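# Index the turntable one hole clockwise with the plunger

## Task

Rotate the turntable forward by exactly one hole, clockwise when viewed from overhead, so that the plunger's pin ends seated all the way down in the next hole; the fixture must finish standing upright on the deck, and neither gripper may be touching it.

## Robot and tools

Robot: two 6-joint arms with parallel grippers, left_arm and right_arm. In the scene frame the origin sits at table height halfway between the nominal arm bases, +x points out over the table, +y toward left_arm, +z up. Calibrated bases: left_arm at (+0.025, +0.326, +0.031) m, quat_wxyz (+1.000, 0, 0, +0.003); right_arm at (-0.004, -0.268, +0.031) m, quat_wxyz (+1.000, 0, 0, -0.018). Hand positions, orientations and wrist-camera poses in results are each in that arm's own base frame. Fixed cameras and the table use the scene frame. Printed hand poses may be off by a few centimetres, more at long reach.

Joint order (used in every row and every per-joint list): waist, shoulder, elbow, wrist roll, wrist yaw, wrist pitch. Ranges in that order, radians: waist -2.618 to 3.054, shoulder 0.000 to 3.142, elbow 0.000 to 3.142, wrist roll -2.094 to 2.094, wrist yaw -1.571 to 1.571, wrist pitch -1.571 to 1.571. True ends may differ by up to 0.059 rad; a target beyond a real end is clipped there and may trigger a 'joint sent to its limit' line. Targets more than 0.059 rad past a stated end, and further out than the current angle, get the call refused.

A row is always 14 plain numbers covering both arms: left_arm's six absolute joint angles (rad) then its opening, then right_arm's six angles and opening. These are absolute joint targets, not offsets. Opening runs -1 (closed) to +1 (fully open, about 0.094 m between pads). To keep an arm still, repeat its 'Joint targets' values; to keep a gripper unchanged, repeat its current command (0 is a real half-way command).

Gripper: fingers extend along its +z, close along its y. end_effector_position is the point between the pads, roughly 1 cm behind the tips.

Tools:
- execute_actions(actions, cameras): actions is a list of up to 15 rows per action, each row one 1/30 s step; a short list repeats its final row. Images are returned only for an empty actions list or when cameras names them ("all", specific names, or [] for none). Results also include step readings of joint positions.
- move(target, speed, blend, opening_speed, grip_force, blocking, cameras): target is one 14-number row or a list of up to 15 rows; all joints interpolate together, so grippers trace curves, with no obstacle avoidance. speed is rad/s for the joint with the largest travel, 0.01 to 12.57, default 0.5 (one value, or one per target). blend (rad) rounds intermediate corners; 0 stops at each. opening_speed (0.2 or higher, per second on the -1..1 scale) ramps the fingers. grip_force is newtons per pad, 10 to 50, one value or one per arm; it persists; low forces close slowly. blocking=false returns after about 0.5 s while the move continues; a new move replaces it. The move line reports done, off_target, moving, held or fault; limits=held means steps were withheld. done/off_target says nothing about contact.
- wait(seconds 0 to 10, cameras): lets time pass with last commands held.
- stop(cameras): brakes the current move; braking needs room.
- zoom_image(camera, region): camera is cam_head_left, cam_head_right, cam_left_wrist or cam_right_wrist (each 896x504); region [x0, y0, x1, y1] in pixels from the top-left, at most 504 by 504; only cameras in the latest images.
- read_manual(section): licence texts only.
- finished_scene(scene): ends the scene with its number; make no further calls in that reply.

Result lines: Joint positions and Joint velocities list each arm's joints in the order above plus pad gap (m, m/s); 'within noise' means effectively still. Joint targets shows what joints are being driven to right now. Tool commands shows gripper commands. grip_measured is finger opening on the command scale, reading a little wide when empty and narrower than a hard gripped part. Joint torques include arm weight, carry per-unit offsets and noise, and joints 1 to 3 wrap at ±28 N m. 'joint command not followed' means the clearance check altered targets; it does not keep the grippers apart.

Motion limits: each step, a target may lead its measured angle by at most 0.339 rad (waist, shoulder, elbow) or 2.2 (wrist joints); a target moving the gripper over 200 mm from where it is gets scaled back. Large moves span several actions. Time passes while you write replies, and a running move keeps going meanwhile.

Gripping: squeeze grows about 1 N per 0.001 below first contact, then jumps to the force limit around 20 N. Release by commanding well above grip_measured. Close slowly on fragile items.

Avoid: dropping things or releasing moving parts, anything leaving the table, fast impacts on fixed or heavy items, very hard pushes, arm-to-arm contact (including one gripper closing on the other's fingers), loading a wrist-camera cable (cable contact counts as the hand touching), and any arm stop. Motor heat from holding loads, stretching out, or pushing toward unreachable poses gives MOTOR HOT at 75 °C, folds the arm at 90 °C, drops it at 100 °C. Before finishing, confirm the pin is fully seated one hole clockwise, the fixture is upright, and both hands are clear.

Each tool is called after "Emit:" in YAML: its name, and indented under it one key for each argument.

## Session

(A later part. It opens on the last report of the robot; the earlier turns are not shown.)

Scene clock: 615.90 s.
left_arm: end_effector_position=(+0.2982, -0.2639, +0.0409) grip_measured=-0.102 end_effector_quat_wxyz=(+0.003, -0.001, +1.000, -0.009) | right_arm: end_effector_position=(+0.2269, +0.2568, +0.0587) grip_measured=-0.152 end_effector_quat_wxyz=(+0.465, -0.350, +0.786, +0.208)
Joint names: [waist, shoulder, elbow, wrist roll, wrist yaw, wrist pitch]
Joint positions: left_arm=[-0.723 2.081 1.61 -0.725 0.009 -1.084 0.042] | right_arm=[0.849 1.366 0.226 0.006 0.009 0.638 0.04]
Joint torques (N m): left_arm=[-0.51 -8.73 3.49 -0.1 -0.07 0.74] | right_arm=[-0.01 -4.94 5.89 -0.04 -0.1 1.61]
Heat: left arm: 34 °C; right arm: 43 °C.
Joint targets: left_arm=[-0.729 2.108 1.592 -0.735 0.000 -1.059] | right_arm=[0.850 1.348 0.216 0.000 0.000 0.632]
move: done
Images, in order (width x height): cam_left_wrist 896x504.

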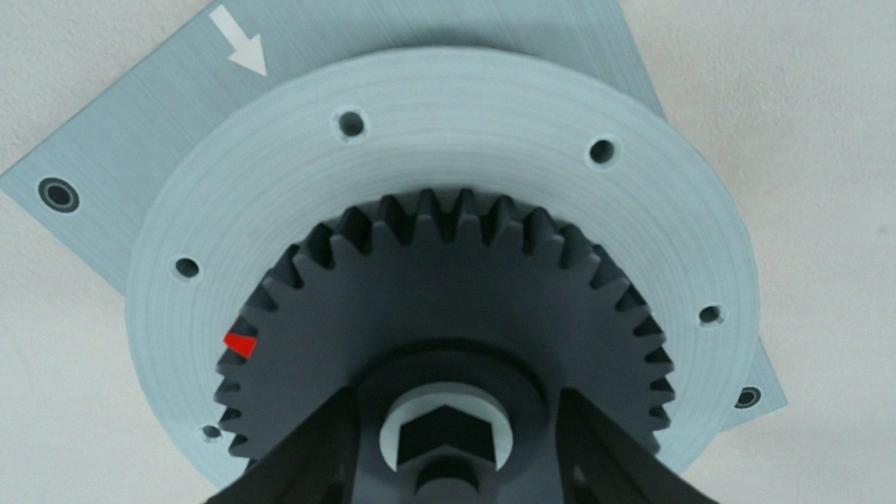

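Emit:
move:
  target:
    - [-0.729,2.108,1.592,-0.735,0,-1.059,-0.85,0.85,1.348,0.216,0,0,0.632,-0.15]
    - [-0.729,2.108,1.592,-0.28,0,-1.059,-0.85,0.85,1.348,0.216,0,0,0.632,-0.15]
  speed: 0.2
  opening_speed: 0.4
  cameras: ["cam_left_wrist","cam_right_wrist"]

Emit:
zoom_image:
  camera: "cam_right_wrist"
  region: [300, 200, 600, 504]

Scene clock: 631.63 s.
left_arm: end_effector_position=(+0.3096, -0.2692, +0.0411) grip_measured=-0.848 end_effector_quat_wxyz=(+0.031, +0.214, +0.976, -0.011) | right_arm: end_effector_position=(+0.2269, +0.2568, +0.0587) grip_measured=-0.152 end_effector_quat_wxyz=(+0.465, -0.350, +0.786, +0.208)
Joint names: [waist, shoulder, elbow, wrist roll, wrist yaw, wrist pitch]
Joint positions: left_arm=[-0.723 2.081 1.609 -0.292 -0.011 -1.035 0.007] | right_arm=[0.849 1.366 0.226 0.006 0.009 0.638 0.04]
Joint torques (N m): left_arm=[-0.53 -8.83 3.7 0.14 0.1 0.26] | right_arm=[-0.05 -4.98 5.9 -0.04 -0.1 1.6]
Heat: left arm: 35 °C; right arm: 42 °C.
Joint targets: left_arm=[-0.729 2.108 1.592 -0.280 0.000 -1.059] | right_arm=[0.850 1.348 0.216 0.000 0.000 0.632]
move: done
Images, in order (width x height): cam_left_wrist 896x504, cam_right_wrist 896x504.

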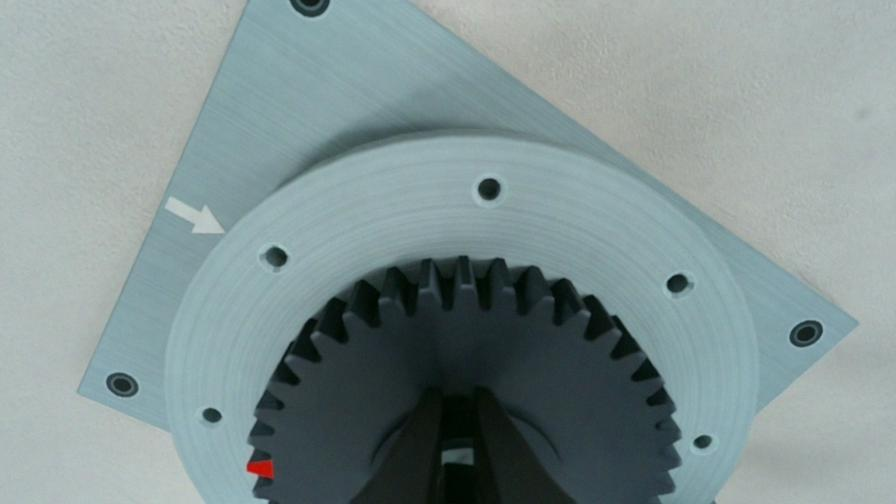

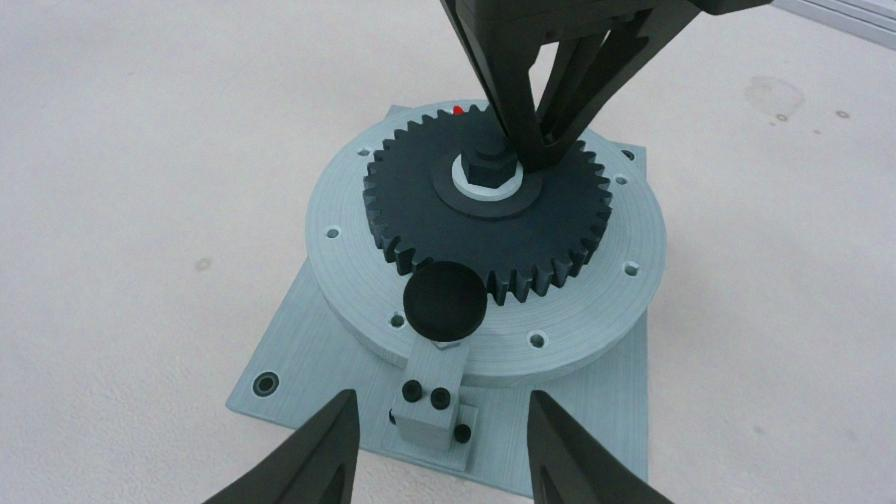

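Scaled by 1.658 from the camera's 896x504 image, which has a finer 1280x720 frame.

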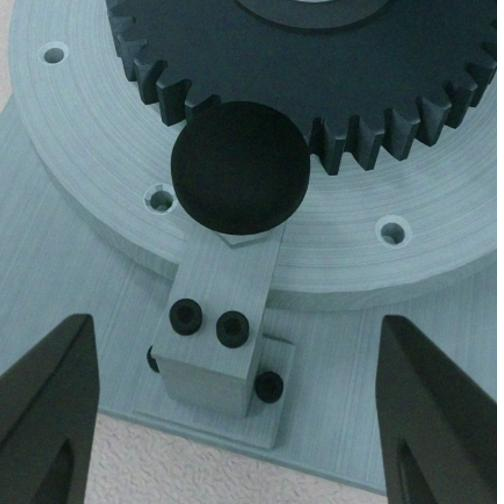

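Emit:
move:
  target:
    - [-0.729,2.108,1.592,-0.28,0,-1.059,-0.1,0.85,1.348,0.216,0,0,0.632,-0.15]
    - [-0.737,2.03,1.68,-0.28,0,-1.21,-0.1,0.85,1.348,0.216,0,0,0.632,-0.15]
    - [-0.737,2.03,1.68,-0.735,0,-1.21,-0.1,0.85,1.348,0.216,0,0,0.632,-0.15]
    - [-0.737,2.08,1.556,-0.735,0,-1.05,-0.1,0.85,1.348,0.216,0,0,0.632,-0.15]
  speed: 0.4
  opening_speed: 0.8
  cameras: ["cam_left_wrist","cam_right_wrist"]

Emit:
zoom_image:
  camera: "cam_left_wrist"
  region: [350, 350, 560, 504]

Emit:
zoom_image:
  camera: "cam_right_wrist"
  region: [350, 50, 650, 250]

Scene clock: 659.07 s.
left_arm: end_effector_position=(+0.2919, -0.2599, +0.0394) grip_measured=-0.101 end_effector_quat_wxyz=(+0.000, +0.002, +1.000, -0.003) | right_arm: end_effector_position=(+0.2269, +0.2568, +0.0587) grip_measured=-0.152 end_effector_quat_wxyz=(+0.465, -0.350, +0.786, +0.208)
Joint names: [waist, shoulder, elbow, wrist roll, wrist yaw, wrist pitch]
Joint positions: left_arm=[-0.728 2.066 1.582 -0.725 0.004 -1.083 0.042] | right_arm=[0.849 1.366 0.226 0.006 0.009 0.638 0.04]
Joint torques (N m): left_arm=[-0.75 -9.76 2.91 -0.1 -0.04 0.81] | right_arm=[-0.02 -4.97 5.9 -0.04 -0.12 1.6]
Heat: left arm: 35 °C; right arm: 42 °C.
Joint targets: left_arm=[-0.737 2.080 1.556 -0.735 0.000 -1.050] | right_arm=[0.850 1.348 0.216 0.000 0.000 0.632]
move: done
Images, in order (width x height): cam_left_wrist 896x504, cam_right_wrist 896x504.

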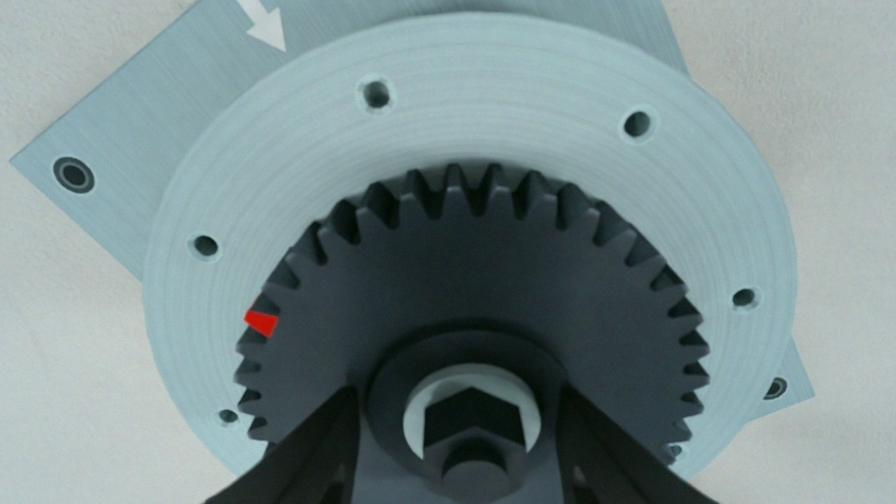

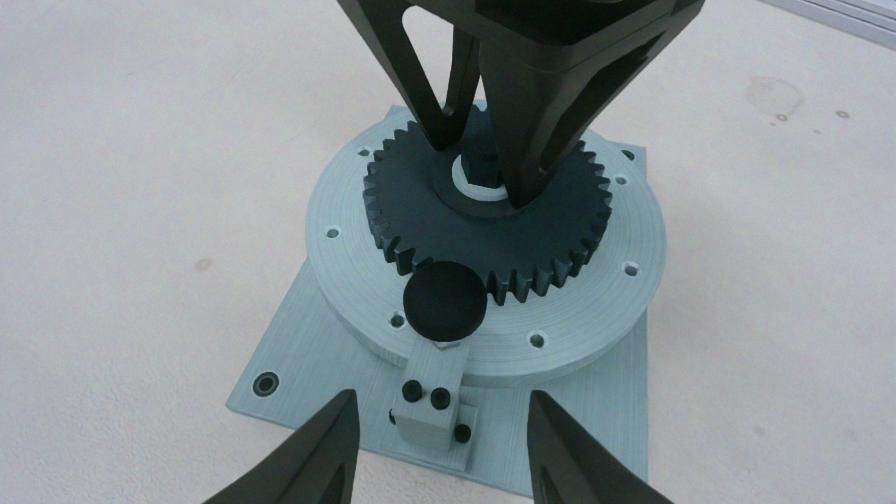

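Scaled by 2.400 from the camera's 896x504 image, which has a finer 1280x720 frame.

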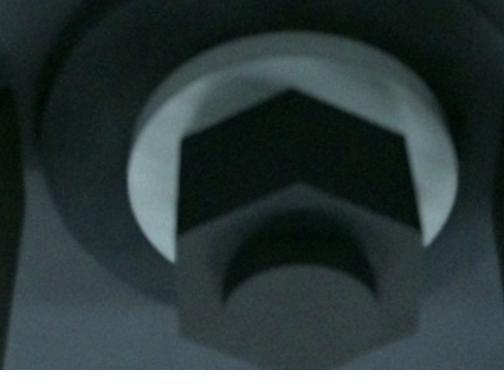

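Scaled by 1.680 from the camera's 896x504 image, which has a finer 1280x720 frame.

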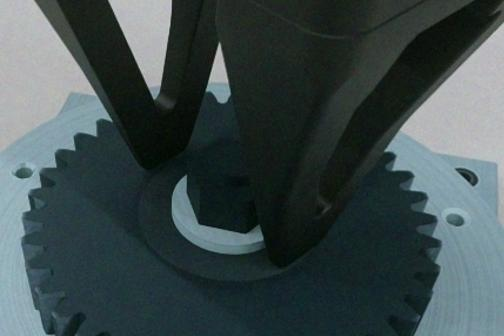

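Emit:
move:
  target:
    - [-0.755,2.03,1.64,-0.735,0,-1.18,-0.1,0.85,1.348,0.216,0,0,0.632,-0.15]
    - [-0.750,2.076,1.568,-0.735,0,-1.064,-0.1,0.85,1.348,0.216,0,0,0.632,-0.15]
  speed: 0.3
  cameras: ["cam_left_wrist","cam_right_wrist"]

Emit:
zoom_image:
  camera: "cam_left_wrist"
  region: [350, 350, 560, 504]

Scene clock: 672.63 s.
left_arm: end_effector_position=(+0.2845, -0.2638, +0.0403) grip_measured=-0.101 end_effector_quat_wxyz=(-0.004, +0.011, +1.000, +0.002) | right_arm: end_effector_position=(+0.2269, +0.2568, +0.0587) grip_measured=-0.152 end_effector_quat_wxyz=(+0.465, -0.350, +0.786, +0.208)
Joint names: [waist, shoulder, elbow, wrist roll, wrist yaw, wrist pitch]
Joint positions: left_arm=[-0.749 2.066 1.585 -0.726 0.002 -1.099 0.042] | right_arm=[0.849 1.366 0.226 0.006 0.009 0.638 0.04]
Joint torques (N m): left_arm=[-0.1 -10.14 3.52 -0.09 -0.03 0.81] | right_arm=[0.01 -5.05 5.91 -0.04 -0.11 1.62]
Heat: left arm: 35 °C; right arm: 42 °C.
Joint targets: left_arm=[-0.750 2.076 1.568 -0.735 0.000 -1.064] | right_arm=[0.850 1.348 0.216 0.000 0.000 0.632]
move: done
Images, in order (width x height): cam_left_wrist 896x504, cam_right_wrist 896x504.

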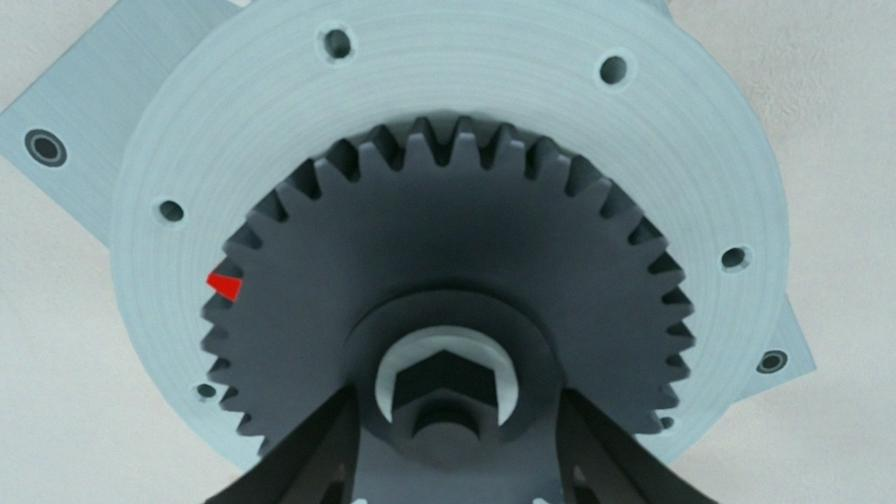

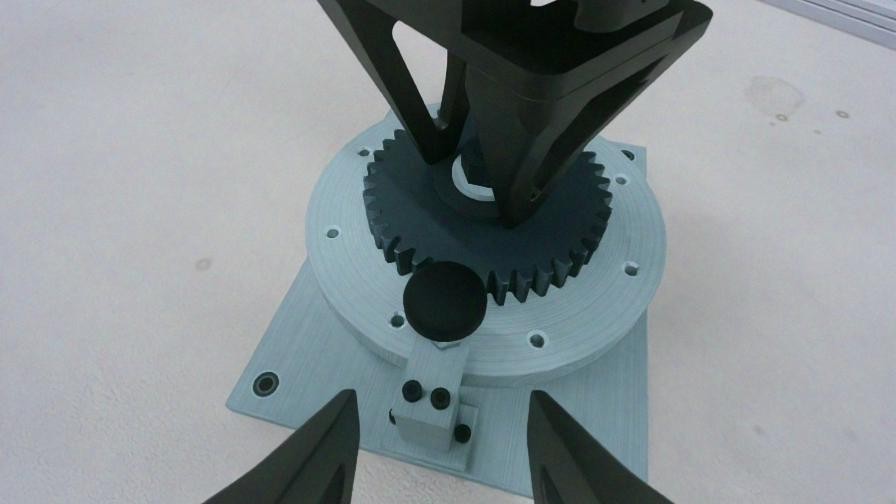

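Scaled by 2.400 from the camera's 896x504 image, which has a finer 1280x720 frame.

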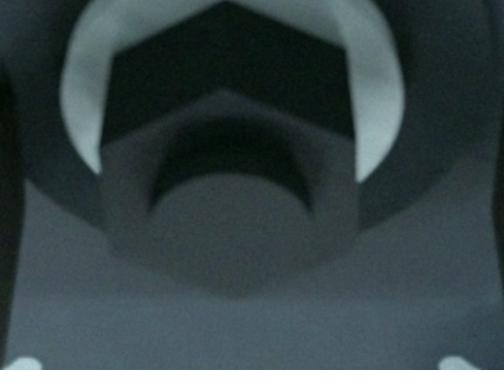

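Emit:
move:
  target:
    - [-0.748,2.03,1.68,-0.735,0,-1.20,-0.1,0.85,1.348,0.216,0,0,0.632,-0.15]
    - [-0.723,2.092,1.596,-0.735,0,-1.081,-0.1,0.85,1.348,0.216,0,0,0.632,-0.15]
  speed: 0.3
  cameras: ["cam_left_wrist","cam_right_wrist"]

Emit:
zoom_image:
  camera: "cam_left_wrist"
  region: [350, 350, 560, 504]

Scene clock: 695.07 s.
left_arm: end_effector_position=(+0.2950, -0.2621, +0.0433) grip_measured=-0.101 end_effector_quat_wxyz=(+0.002, +0.001, +1.000, -0.003) | right_arm: end_effector_position=(+0.2269, +0.2568, +0.0587) grip_measured=-0.152 end_effector_quat_wxyz=(+0.465, -0.350, +0.786, +0.208)
Joint names: [waist, shoulder, elbow, wrist roll, wrist yaw, wrist pitch]
Joint positions: left_arm=[-0.728 2.073 1.608 -0.726 0.002 -1.099 0.042] | right_arm=[0.849 1.366 0.226 0.006 0.009 0.638 0.04]
Joint torques (N m): left_arm=[0.4 -9.44 3.89 -0.08 -0.01 0.64] | right_arm=[-0.02 -5 5.97 -0.04 -0.11 1.61]
Heat: left arm: 34 °C; right arm: 41 °C.
Joint targets: left_arm=[-0.723 2.092 1.596 -0.735 0.000 -1.081] | right_arm=[0.850 1.348 0.216 0.000 0.000 0.632]
move: done
Images, in order (width x height): cam_left_wrist 896x504, cam_right_wrist 896x504.

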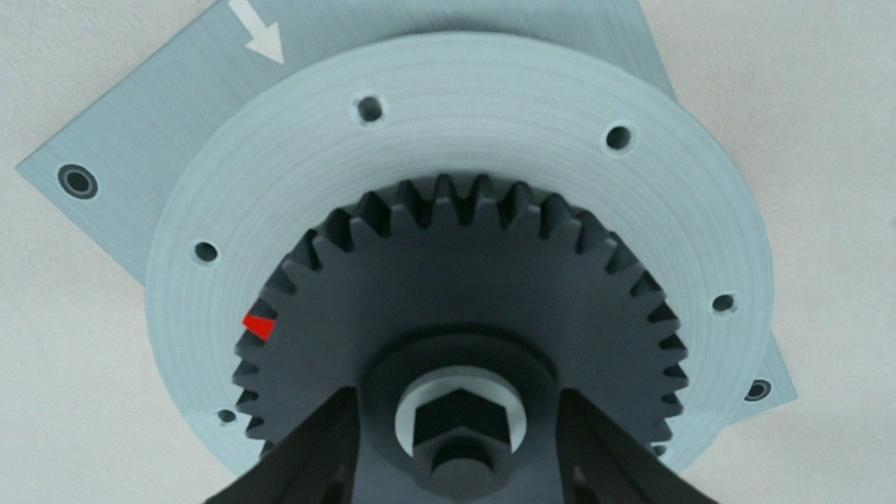

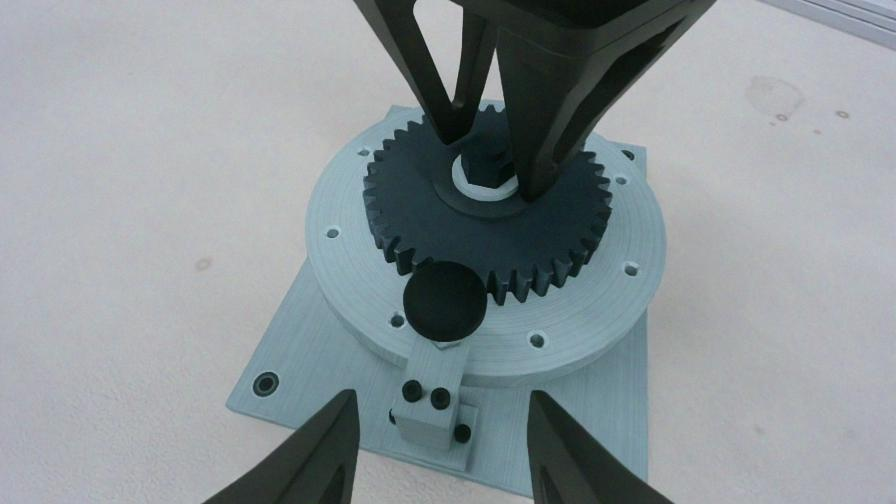

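Scaled by 2.400 from the camera's 896x504 image, which has a finer 1280x720 frame.

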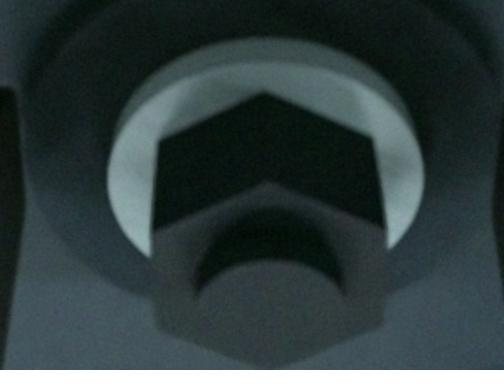

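Emit:
move:
  target:
    - [-0.753,2.03,1.68,-0.735,0,-1.20,-0.1,0.85,1.348,0.216,0,0,0.632,-0.15]
    - [-0.729,2.081,1.58,-0.735,0,-1.076,-0.1,0.85,1.348,0.216,0,0,0.632,-0.15]
  speed: 0.3
  cameras: ["cam_left_wrist"]

Emit:
zoom_image:
  camera: "cam_left_wrist"
  region: [350, 350, 560, 504]

Scene clock: 706.43 s.
left_arm: end_effector_position=(+0.2907, -0.2618, +0.0413) grip_measured=-0.101 end_effector_quat_wxyz=(+0.000, +0.004, +1.000, -0.001) | right_arm: end_effector_position=(+0.2269, +0.2568, +0.0587) grip_measured=-0.152 end_effector_quat_wxyz=(+0.465, -0.350, +0.786, +0.208)
Joint names: [waist, shoulder, elbow, wrist roll, wrist yaw, wrist pitch]
Joint positions: left_arm=[-0.735 2.068 1.592 -0.726 0.002 -1.094 0.042] | right_arm=[0.849 1.366 0.226 0.006 0.009 0.638 0.04]
Joint torques (N m): left_arm=[0.42 -9.88 3.89 -0.09 -0.04 0.63] | right_arm=[-0.02 -4.97 5.91 -0.05 -0.12 1.61]
Heat: left arm: 35 °C; right arm: 41 °C.
Joint targets: left_arm=[-0.729 2.081 1.580 -0.735 0.000 -1.076] | right_arm=[0.850 1.348 0.216 0.000 0.000 0.632]
move: done
Images, in order (width x height): cam_left_wrist 896x504.

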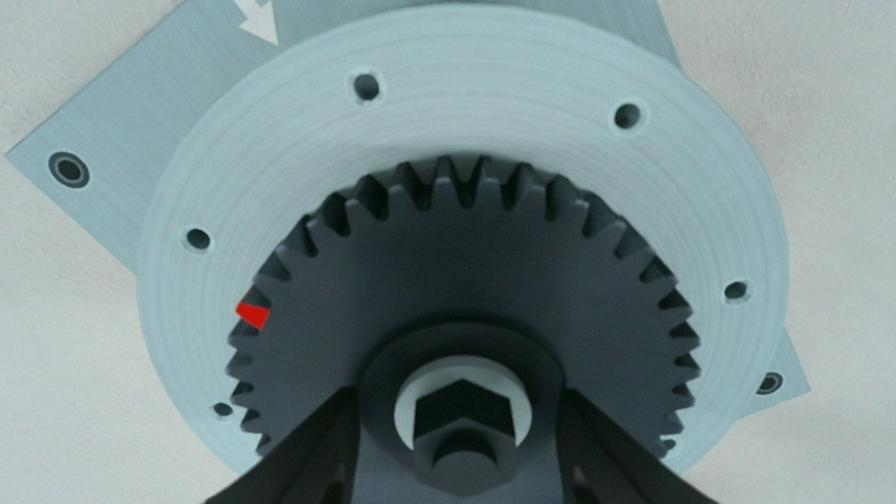

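Scaled by 2.400 from the camera's 896x504 image, which has a finer 1280x720 frame.

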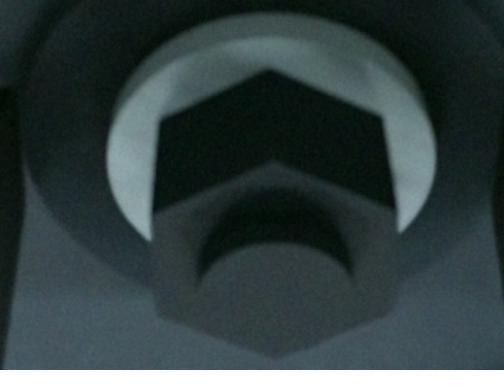

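Emit:
move:
  target:
    - [-0.753,2.03,1.68,-0.735,0,-1.20,-0.1,0.85,1.348,0.216,0,0,0.632,-0.15]
    - [-0.729,2.077,1.59,-0.735,0,-1.089,-0.1,0.85,1.348,0.216,0,0,0.632,-0.15]
    - [-0.729,2.077,1.59,-0.735,0,-1.089,-0.8,0.85,1.348,0.216,0,0,0.632,-0.15]
  speed: 0.3
  opening_speed: 0.4
  cameras: ["cam_left_wrist","cam_right_wrist"]

Emit:
zoom_image:
  camera: "cam_right_wrist"
  region: [350, 50, 650, 250]

Scene clock: 727.60 s.
left_arm: end_effector_position=(+0.2908, -0.2625, +0.0437) grip_measured=-0.618 end_effector_quat_wxyz=(-0.001, +0.000, +1.000, -0.002) | right_arm: end_effector_position=(+0.2269, +0.2568, +0.0587) grip_measured=-0.152 end_effector_quat_wxyz=(+0.465, -0.350, +0.786, +0.208)
Joint names: [waist, shoulder, elbow, wrist roll, wrist yaw, wrist pitch]
Joint positions: left_arm=[-0.735 2.068 1.602 -0.735 0.003 -1.104 0.018] | right_arm=[0.849 1.366 0.226 0.006 0.009 0.638 0.04]
Joint torques (N m): left_arm=[0.53 -10.26 3.89 0.01 -0.03 0.59] | right_arm=[0.01 -4.97 5.89 -0.02 -0.11 1.62]
Heat: left arm: 36 °C; right arm: 41 °C.
Joint targets: left_arm=[-0.729 2.077 1.590 -0.735 0.000 -1.089] | right_arm=[0.850 1.348 0.216 0.000 0.000 0.632]
move: done
Images, in order (width x height): cam_left_wrist 896x504, cam_right_wrist 896x504.

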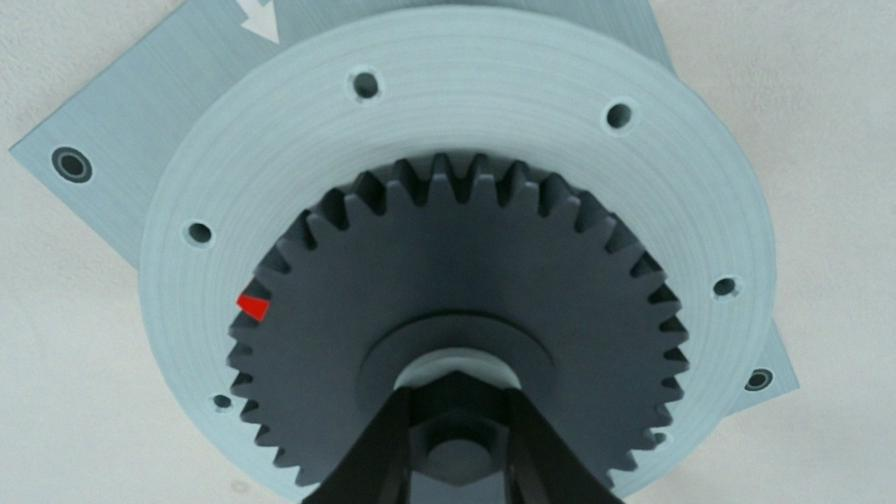

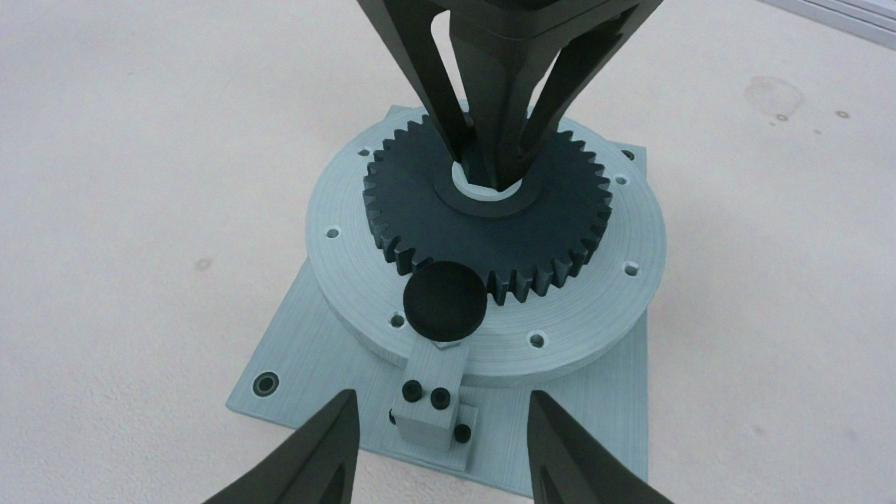

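Scaled by 1.680 from the camera's 896x504 image, which has a finer 1280x720 frame.

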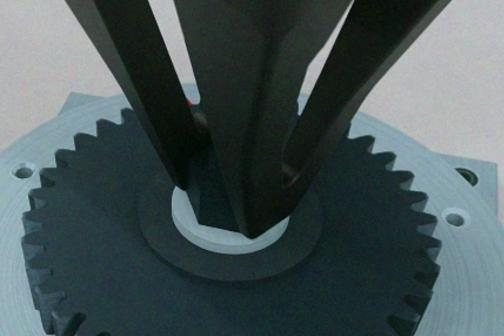

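Gripped well. Rotate.

Emit:
move:
  target: [-0.729,2.077,1.59,-0.27,0,-1.089,-0.8,0.85,1.348,0.216,0,0,0.632,-0.15]
  speed: 0.15
  cameras: ["cam_left_wrist","cam_right_wrist"]

Emit:
zoom_image:
  camera: "cam_right_wrist"
  region: [300, 200, 600, 504]

Scene clock: 737.53 s.
left_arm: end_effector_position=(+0.2908, -0.2627, +0.0437) grip_measured=-0.618 end_effector_quat_wxyz=(+0.000, +0.209, +0.978, -0.002) | right_arm: end_effector_position=(+0.2269, +0.2568, +0.0587) grip_measured=-0.152 end_effector_quat_wxyz=(+0.465, -0.350, +0.786, +0.208)
Joint names: [waist, shoulder, elbow, wrist roll, wrist yaw, wrist pitch]
Joint positions: left_arm=[-0.735 2.068 1.602 -0.315 0.004 -1.103 0.018] | right_arm=[0.849 1.366 0.226 0.006 0.009 0.638 0.04]
Joint torques (N m): left_arm=[0.5 -10.25 3.96 0.53 -0.05 0.57] | right_arm=[-0.06 -4.98 5.91 -0.04 -0.11 1.62]
Heat: left arm: 36 °C; right arm: 41 °C.
Joint targets: left_arm=[-0.729 2.077 1.590 -0.270 0.000 -1.089] | right_arm=[0.850 1.348 0.216 0.000 0.000 0.632]
move: off_target (left_arm); left_arm: the wrist roll is farthest, 0.045 rad from its target
Images, in order (width x height): cam_left_wrist 896x504, cam_right_wrist 896x504.

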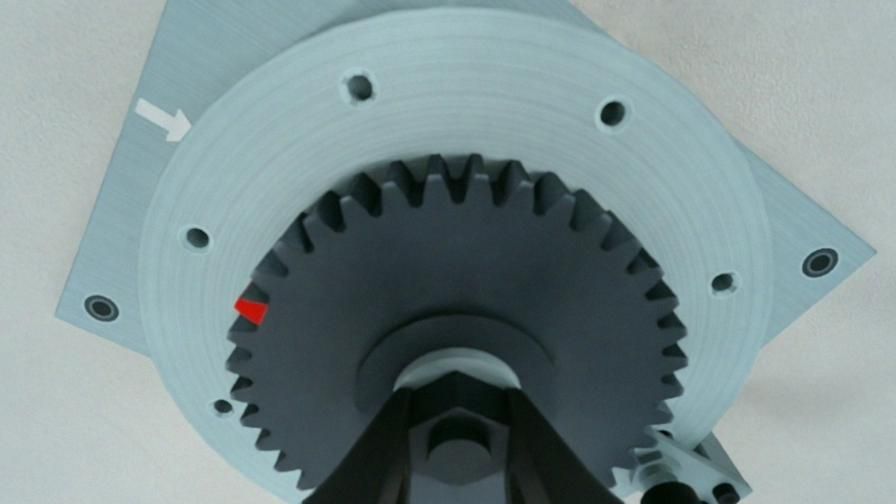

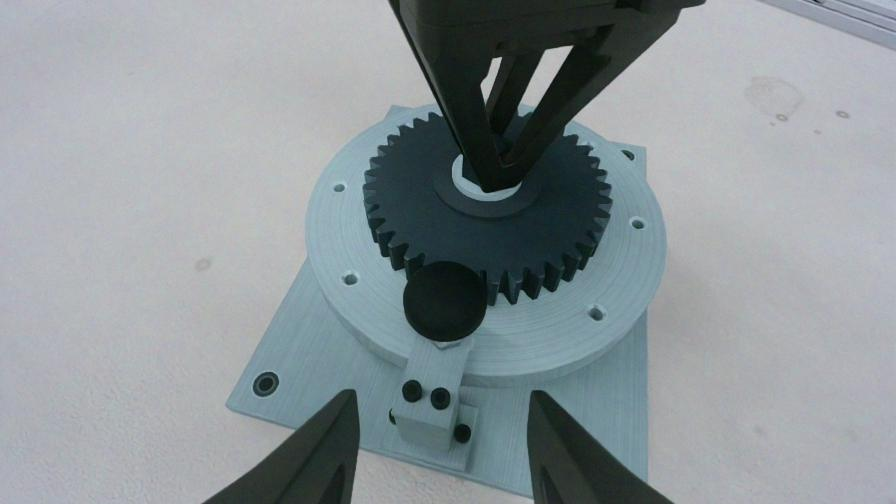

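Scaled by 1.658 from the camera's 896x504 image, which has a finer 1280x720 frame.

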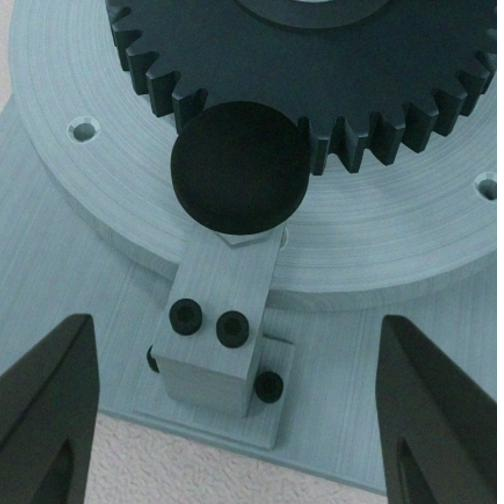

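Emit:
move:
  target: [-0.729,2.077,1.59,-0.08,0,-1.089,-0.8,0.85,1.348,0.216,0,0,0.632,-0.15]
  speed: 0.1
  cameras: ["cam_left_wrist","cam_right_wrist"]

Emit:
zoom_image:
  camera: "cam_right_wrist"
  region: [300, 200, 600, 504]

Scene clock: 746.57 s.
left_arm: end_effector_position=(+0.2907, -0.2628, +0.0437) grip_measured=-0.618 end_effector_quat_wxyz=(+0.000, +0.285, +0.958, -0.003) | right_arm: end_effector_position=(+0.2269, +0.2568, +0.0587) grip_measured=-0.152 end_effector_quat_wxyz=(+0.465, -0.350, +0.786, +0.208)
Joint names: [waist, shoulder, elbow, wrist roll, wrist yaw, wrist pitch]
Joint positions: left_arm=[-0.735 2.068 1.602 -0.156 0.005 -1.103 0.018] | right_arm=[0.849 1.366 0.226 0.006 0.009 0.638 0.04]
Joint torques (N m): left_arm=[0.51 -10.25 3.95 0.88 -0.05 0.57] | right_arm=[-0.01 -5 5.94 -0.04 -0.09 1.61]
Heat: left arm: 36 °C; right arm: 41 °C.
Joint targets: left_arm=[-0.729 2.077 1.590 -0.080 0.000 -1.089] | right_arm=[0.850 1.348 0.216 0.000 0.000 0.632]
move: off_target (left_arm); left_arm: the wrist roll is farthest, 0.076 rad from its target
Images, in order (width x height): cam_left_wrist 896x504, cam_right_wrist 896x504.

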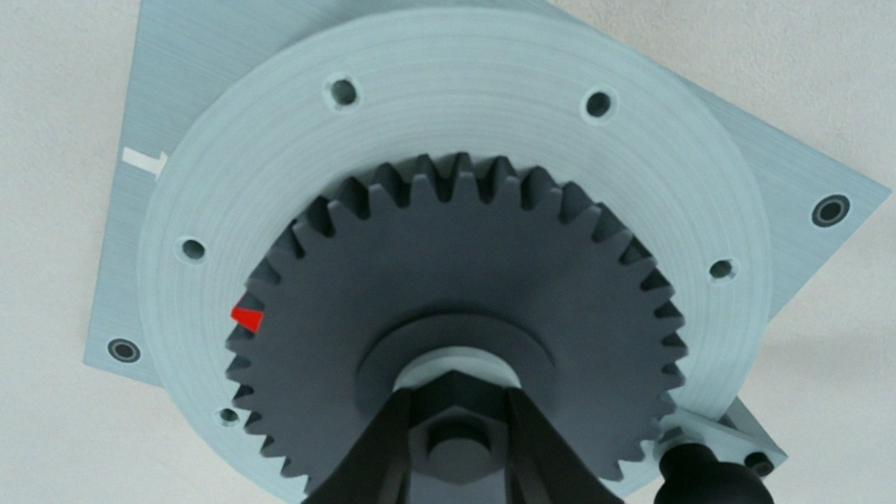

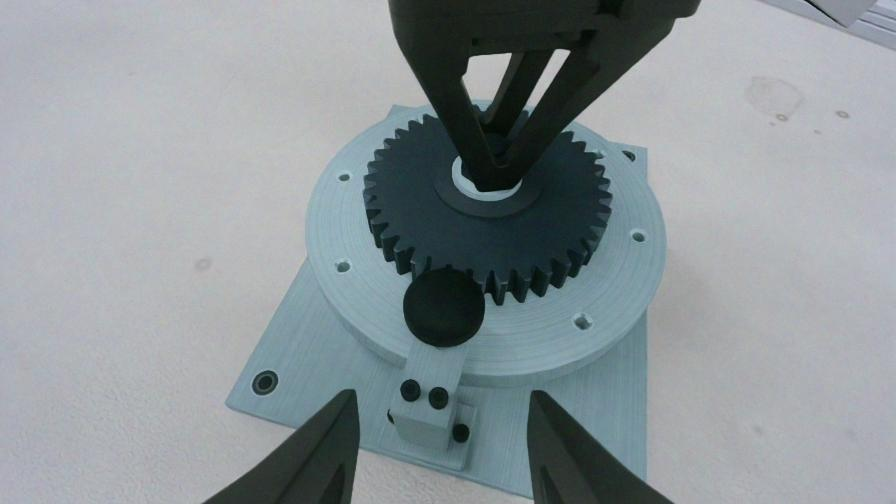

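Scaled by 1.658 from the camera's 896x504 image, which has a finer 1280x720 frame.

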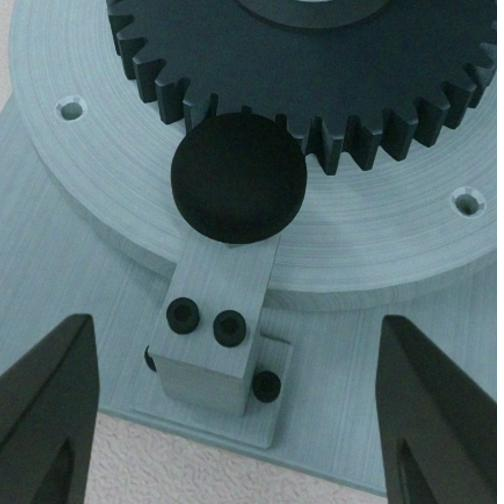

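Emit:
move:
  target:
    - [-0.729,2.077,1.59,-0.175,0,-1.089,-0.8,0.85,1.348,0.216,0,0,0.632,-0.15]
    - [-0.729,2.077,1.59,-0.165,0,-1.089,-0.1,0.85,1.348,0.216,0,0,0.632,-0.15]
    - [-0.74,2.03,1.75,-0.165,0,-1.27,-0.1,0.85,1.435,0.342,0,0,0.5,-0.15]
  speed: 0.3
  opening_speed: 0.6
  cameras: ["cam_left_wrist","cam_right_wrist"]

Emit:
zoom_image:
  camera: "cam_right_wrist"
  region: [300, 200, 600, 504]

Scene clock: 758.93 s.
left_arm: end_effector_position=(+0.2893, -0.2616, +0.0743) grip_measured=-0.102 end_effector_quat_wxyz=(-0.013, +0.276, +0.961, +0.003) | right_arm: end_effector_position=(+0.2337, +0.2646, +0.0475) grip_measured=-0.152 end_effector_quat_wxyz=(+0.428, -0.360, +0.807, +0.191)
Joint names: [waist, shoulder, elbow, wrist roll, wrist yaw, wrist pitch]
Joint positions: left_arm=[-0.735 2.068 1.725 -0.175 0.005 -1.254 0.042] | right_arm=[0.849 1.424 0.322 0.006 0.009 0.506 0.04]
Joint torques (N m): left_arm=[-0.39 -14.86 6.87 0.13 -0.06 0.12] | right_arm=[0.01 -3.34 8.81 -0.03 -0.1 1.57]
Heat: left arm: 37 °C; right arm: 41 °C.
Joint targets: left_arm=[-0.740 2.030 1.750 -0.165 0.000 -1.270] | right_arm=[0.850 1.435 0.342 0.000 0.000 0.500]
move: off_target (left_arm); left_arm: the shoulder is farthest, 0.038 rad from its target
Images, in order (width x height): cam_left_wrist 896x504, cam_right_wrist 896x504.

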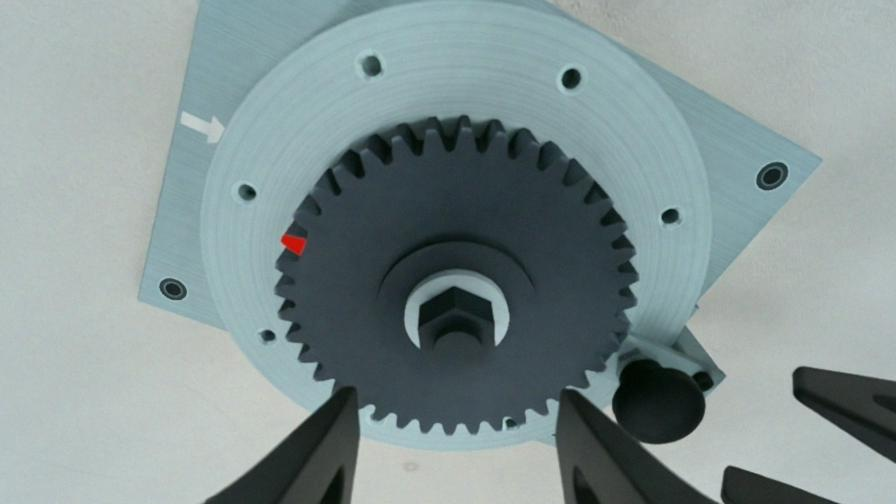

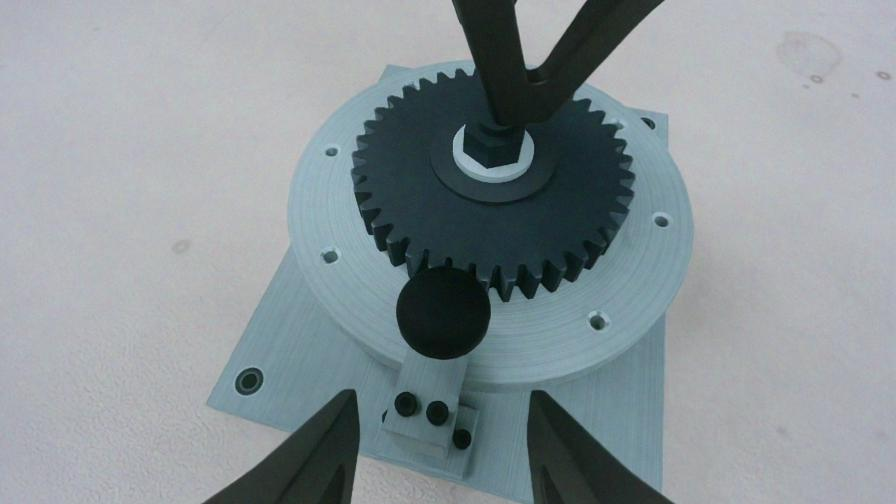

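Scaled by 1.658 from the camera's 896x504 image, which has a finer 1280x720 frame.

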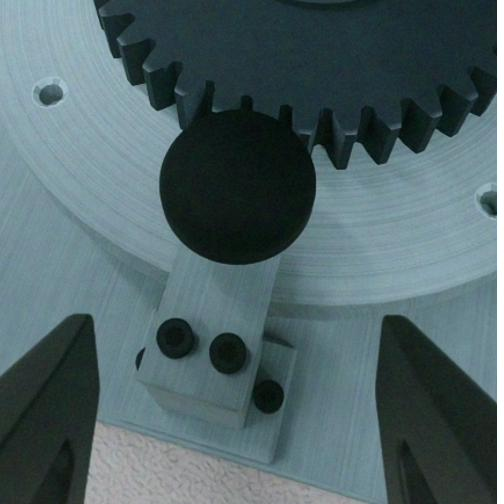

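Emit:
move:
  target:
    - [-0.74,1.9,1.9,-0.165,0,-1.5,0,0.85,1.247,0.35,0,0,0.3,0]
    - [-0.3,1.6,1.5,0,0,-0.8,0,0.5,1.2,0.5,0,0,0.2,0]
  cameras: ["cam_head_left"]

Emit:
zoom_image:
  camera: "cam_head_left"
  region: [380, 265, 500, 370]

Emit:
finished_scene:
  scene: 1

Scene clock: 772.10 s.
left_arm: end_effector_position=(+0.4158, -0.1283, +0.2120) grip_measured=-0.002 end_effector_quat_wxyz=(+0.309, +0.138, +0.940, -0.050) | right_arm: end_effector_position=(+0.3199, +0.1772, +0.1164) grip_measured=-0.002 end_effector_quat_wxyz=(+0.479, -0.213, +0.843, +0.122)
Joint names: [waist, shoulder, elbow, wrist roll, wrist yaw, wrist pitch]
Joint positions: left_arm=[-0.3 1.632 1.516 -0.011 0.002 -0.819 0.047] | right_arm=[0.507 1.221 0.476 0.006 0.008 0.207 0.047]
Joint torques (N m): left_arm=[0.02 -11.06 4.45 0.12 -0.02 1.81] | right_arm=[-0.72 -5.22 10.77 -0.03 -0.1 1.58]
Heat: left arm: 38 °C; right arm: 41 °C.
Joint targets: left_arm=[-0.300 1.600 1.500 0.000 0.000 -0.800] | right_arm=[0.500 1.200 0.500 0.000 0.000 0.200]
move: done
Images, in order (width x height): cam_head_left 896x504.

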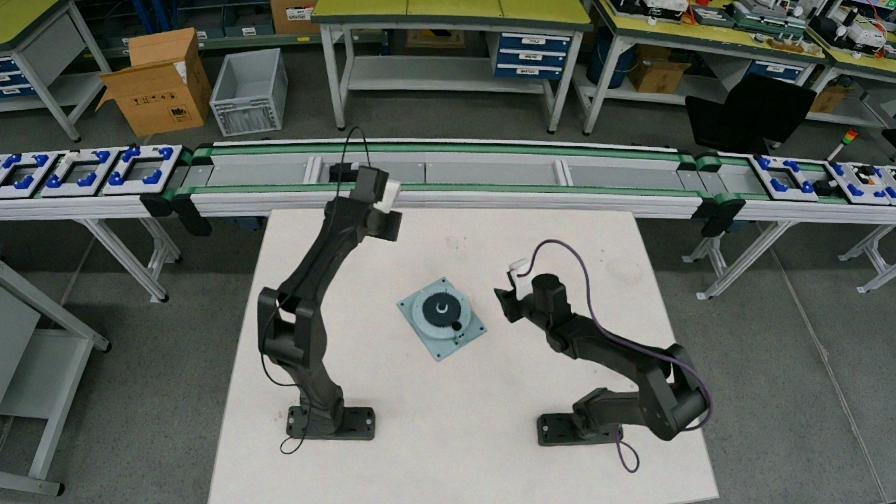

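Scaled by 4.200 from the camera's 896x504 image, which has a finer 1280x720 frame.

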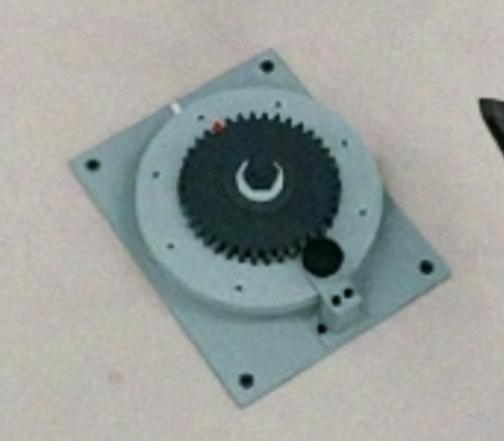

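The scene is finished: the task was done.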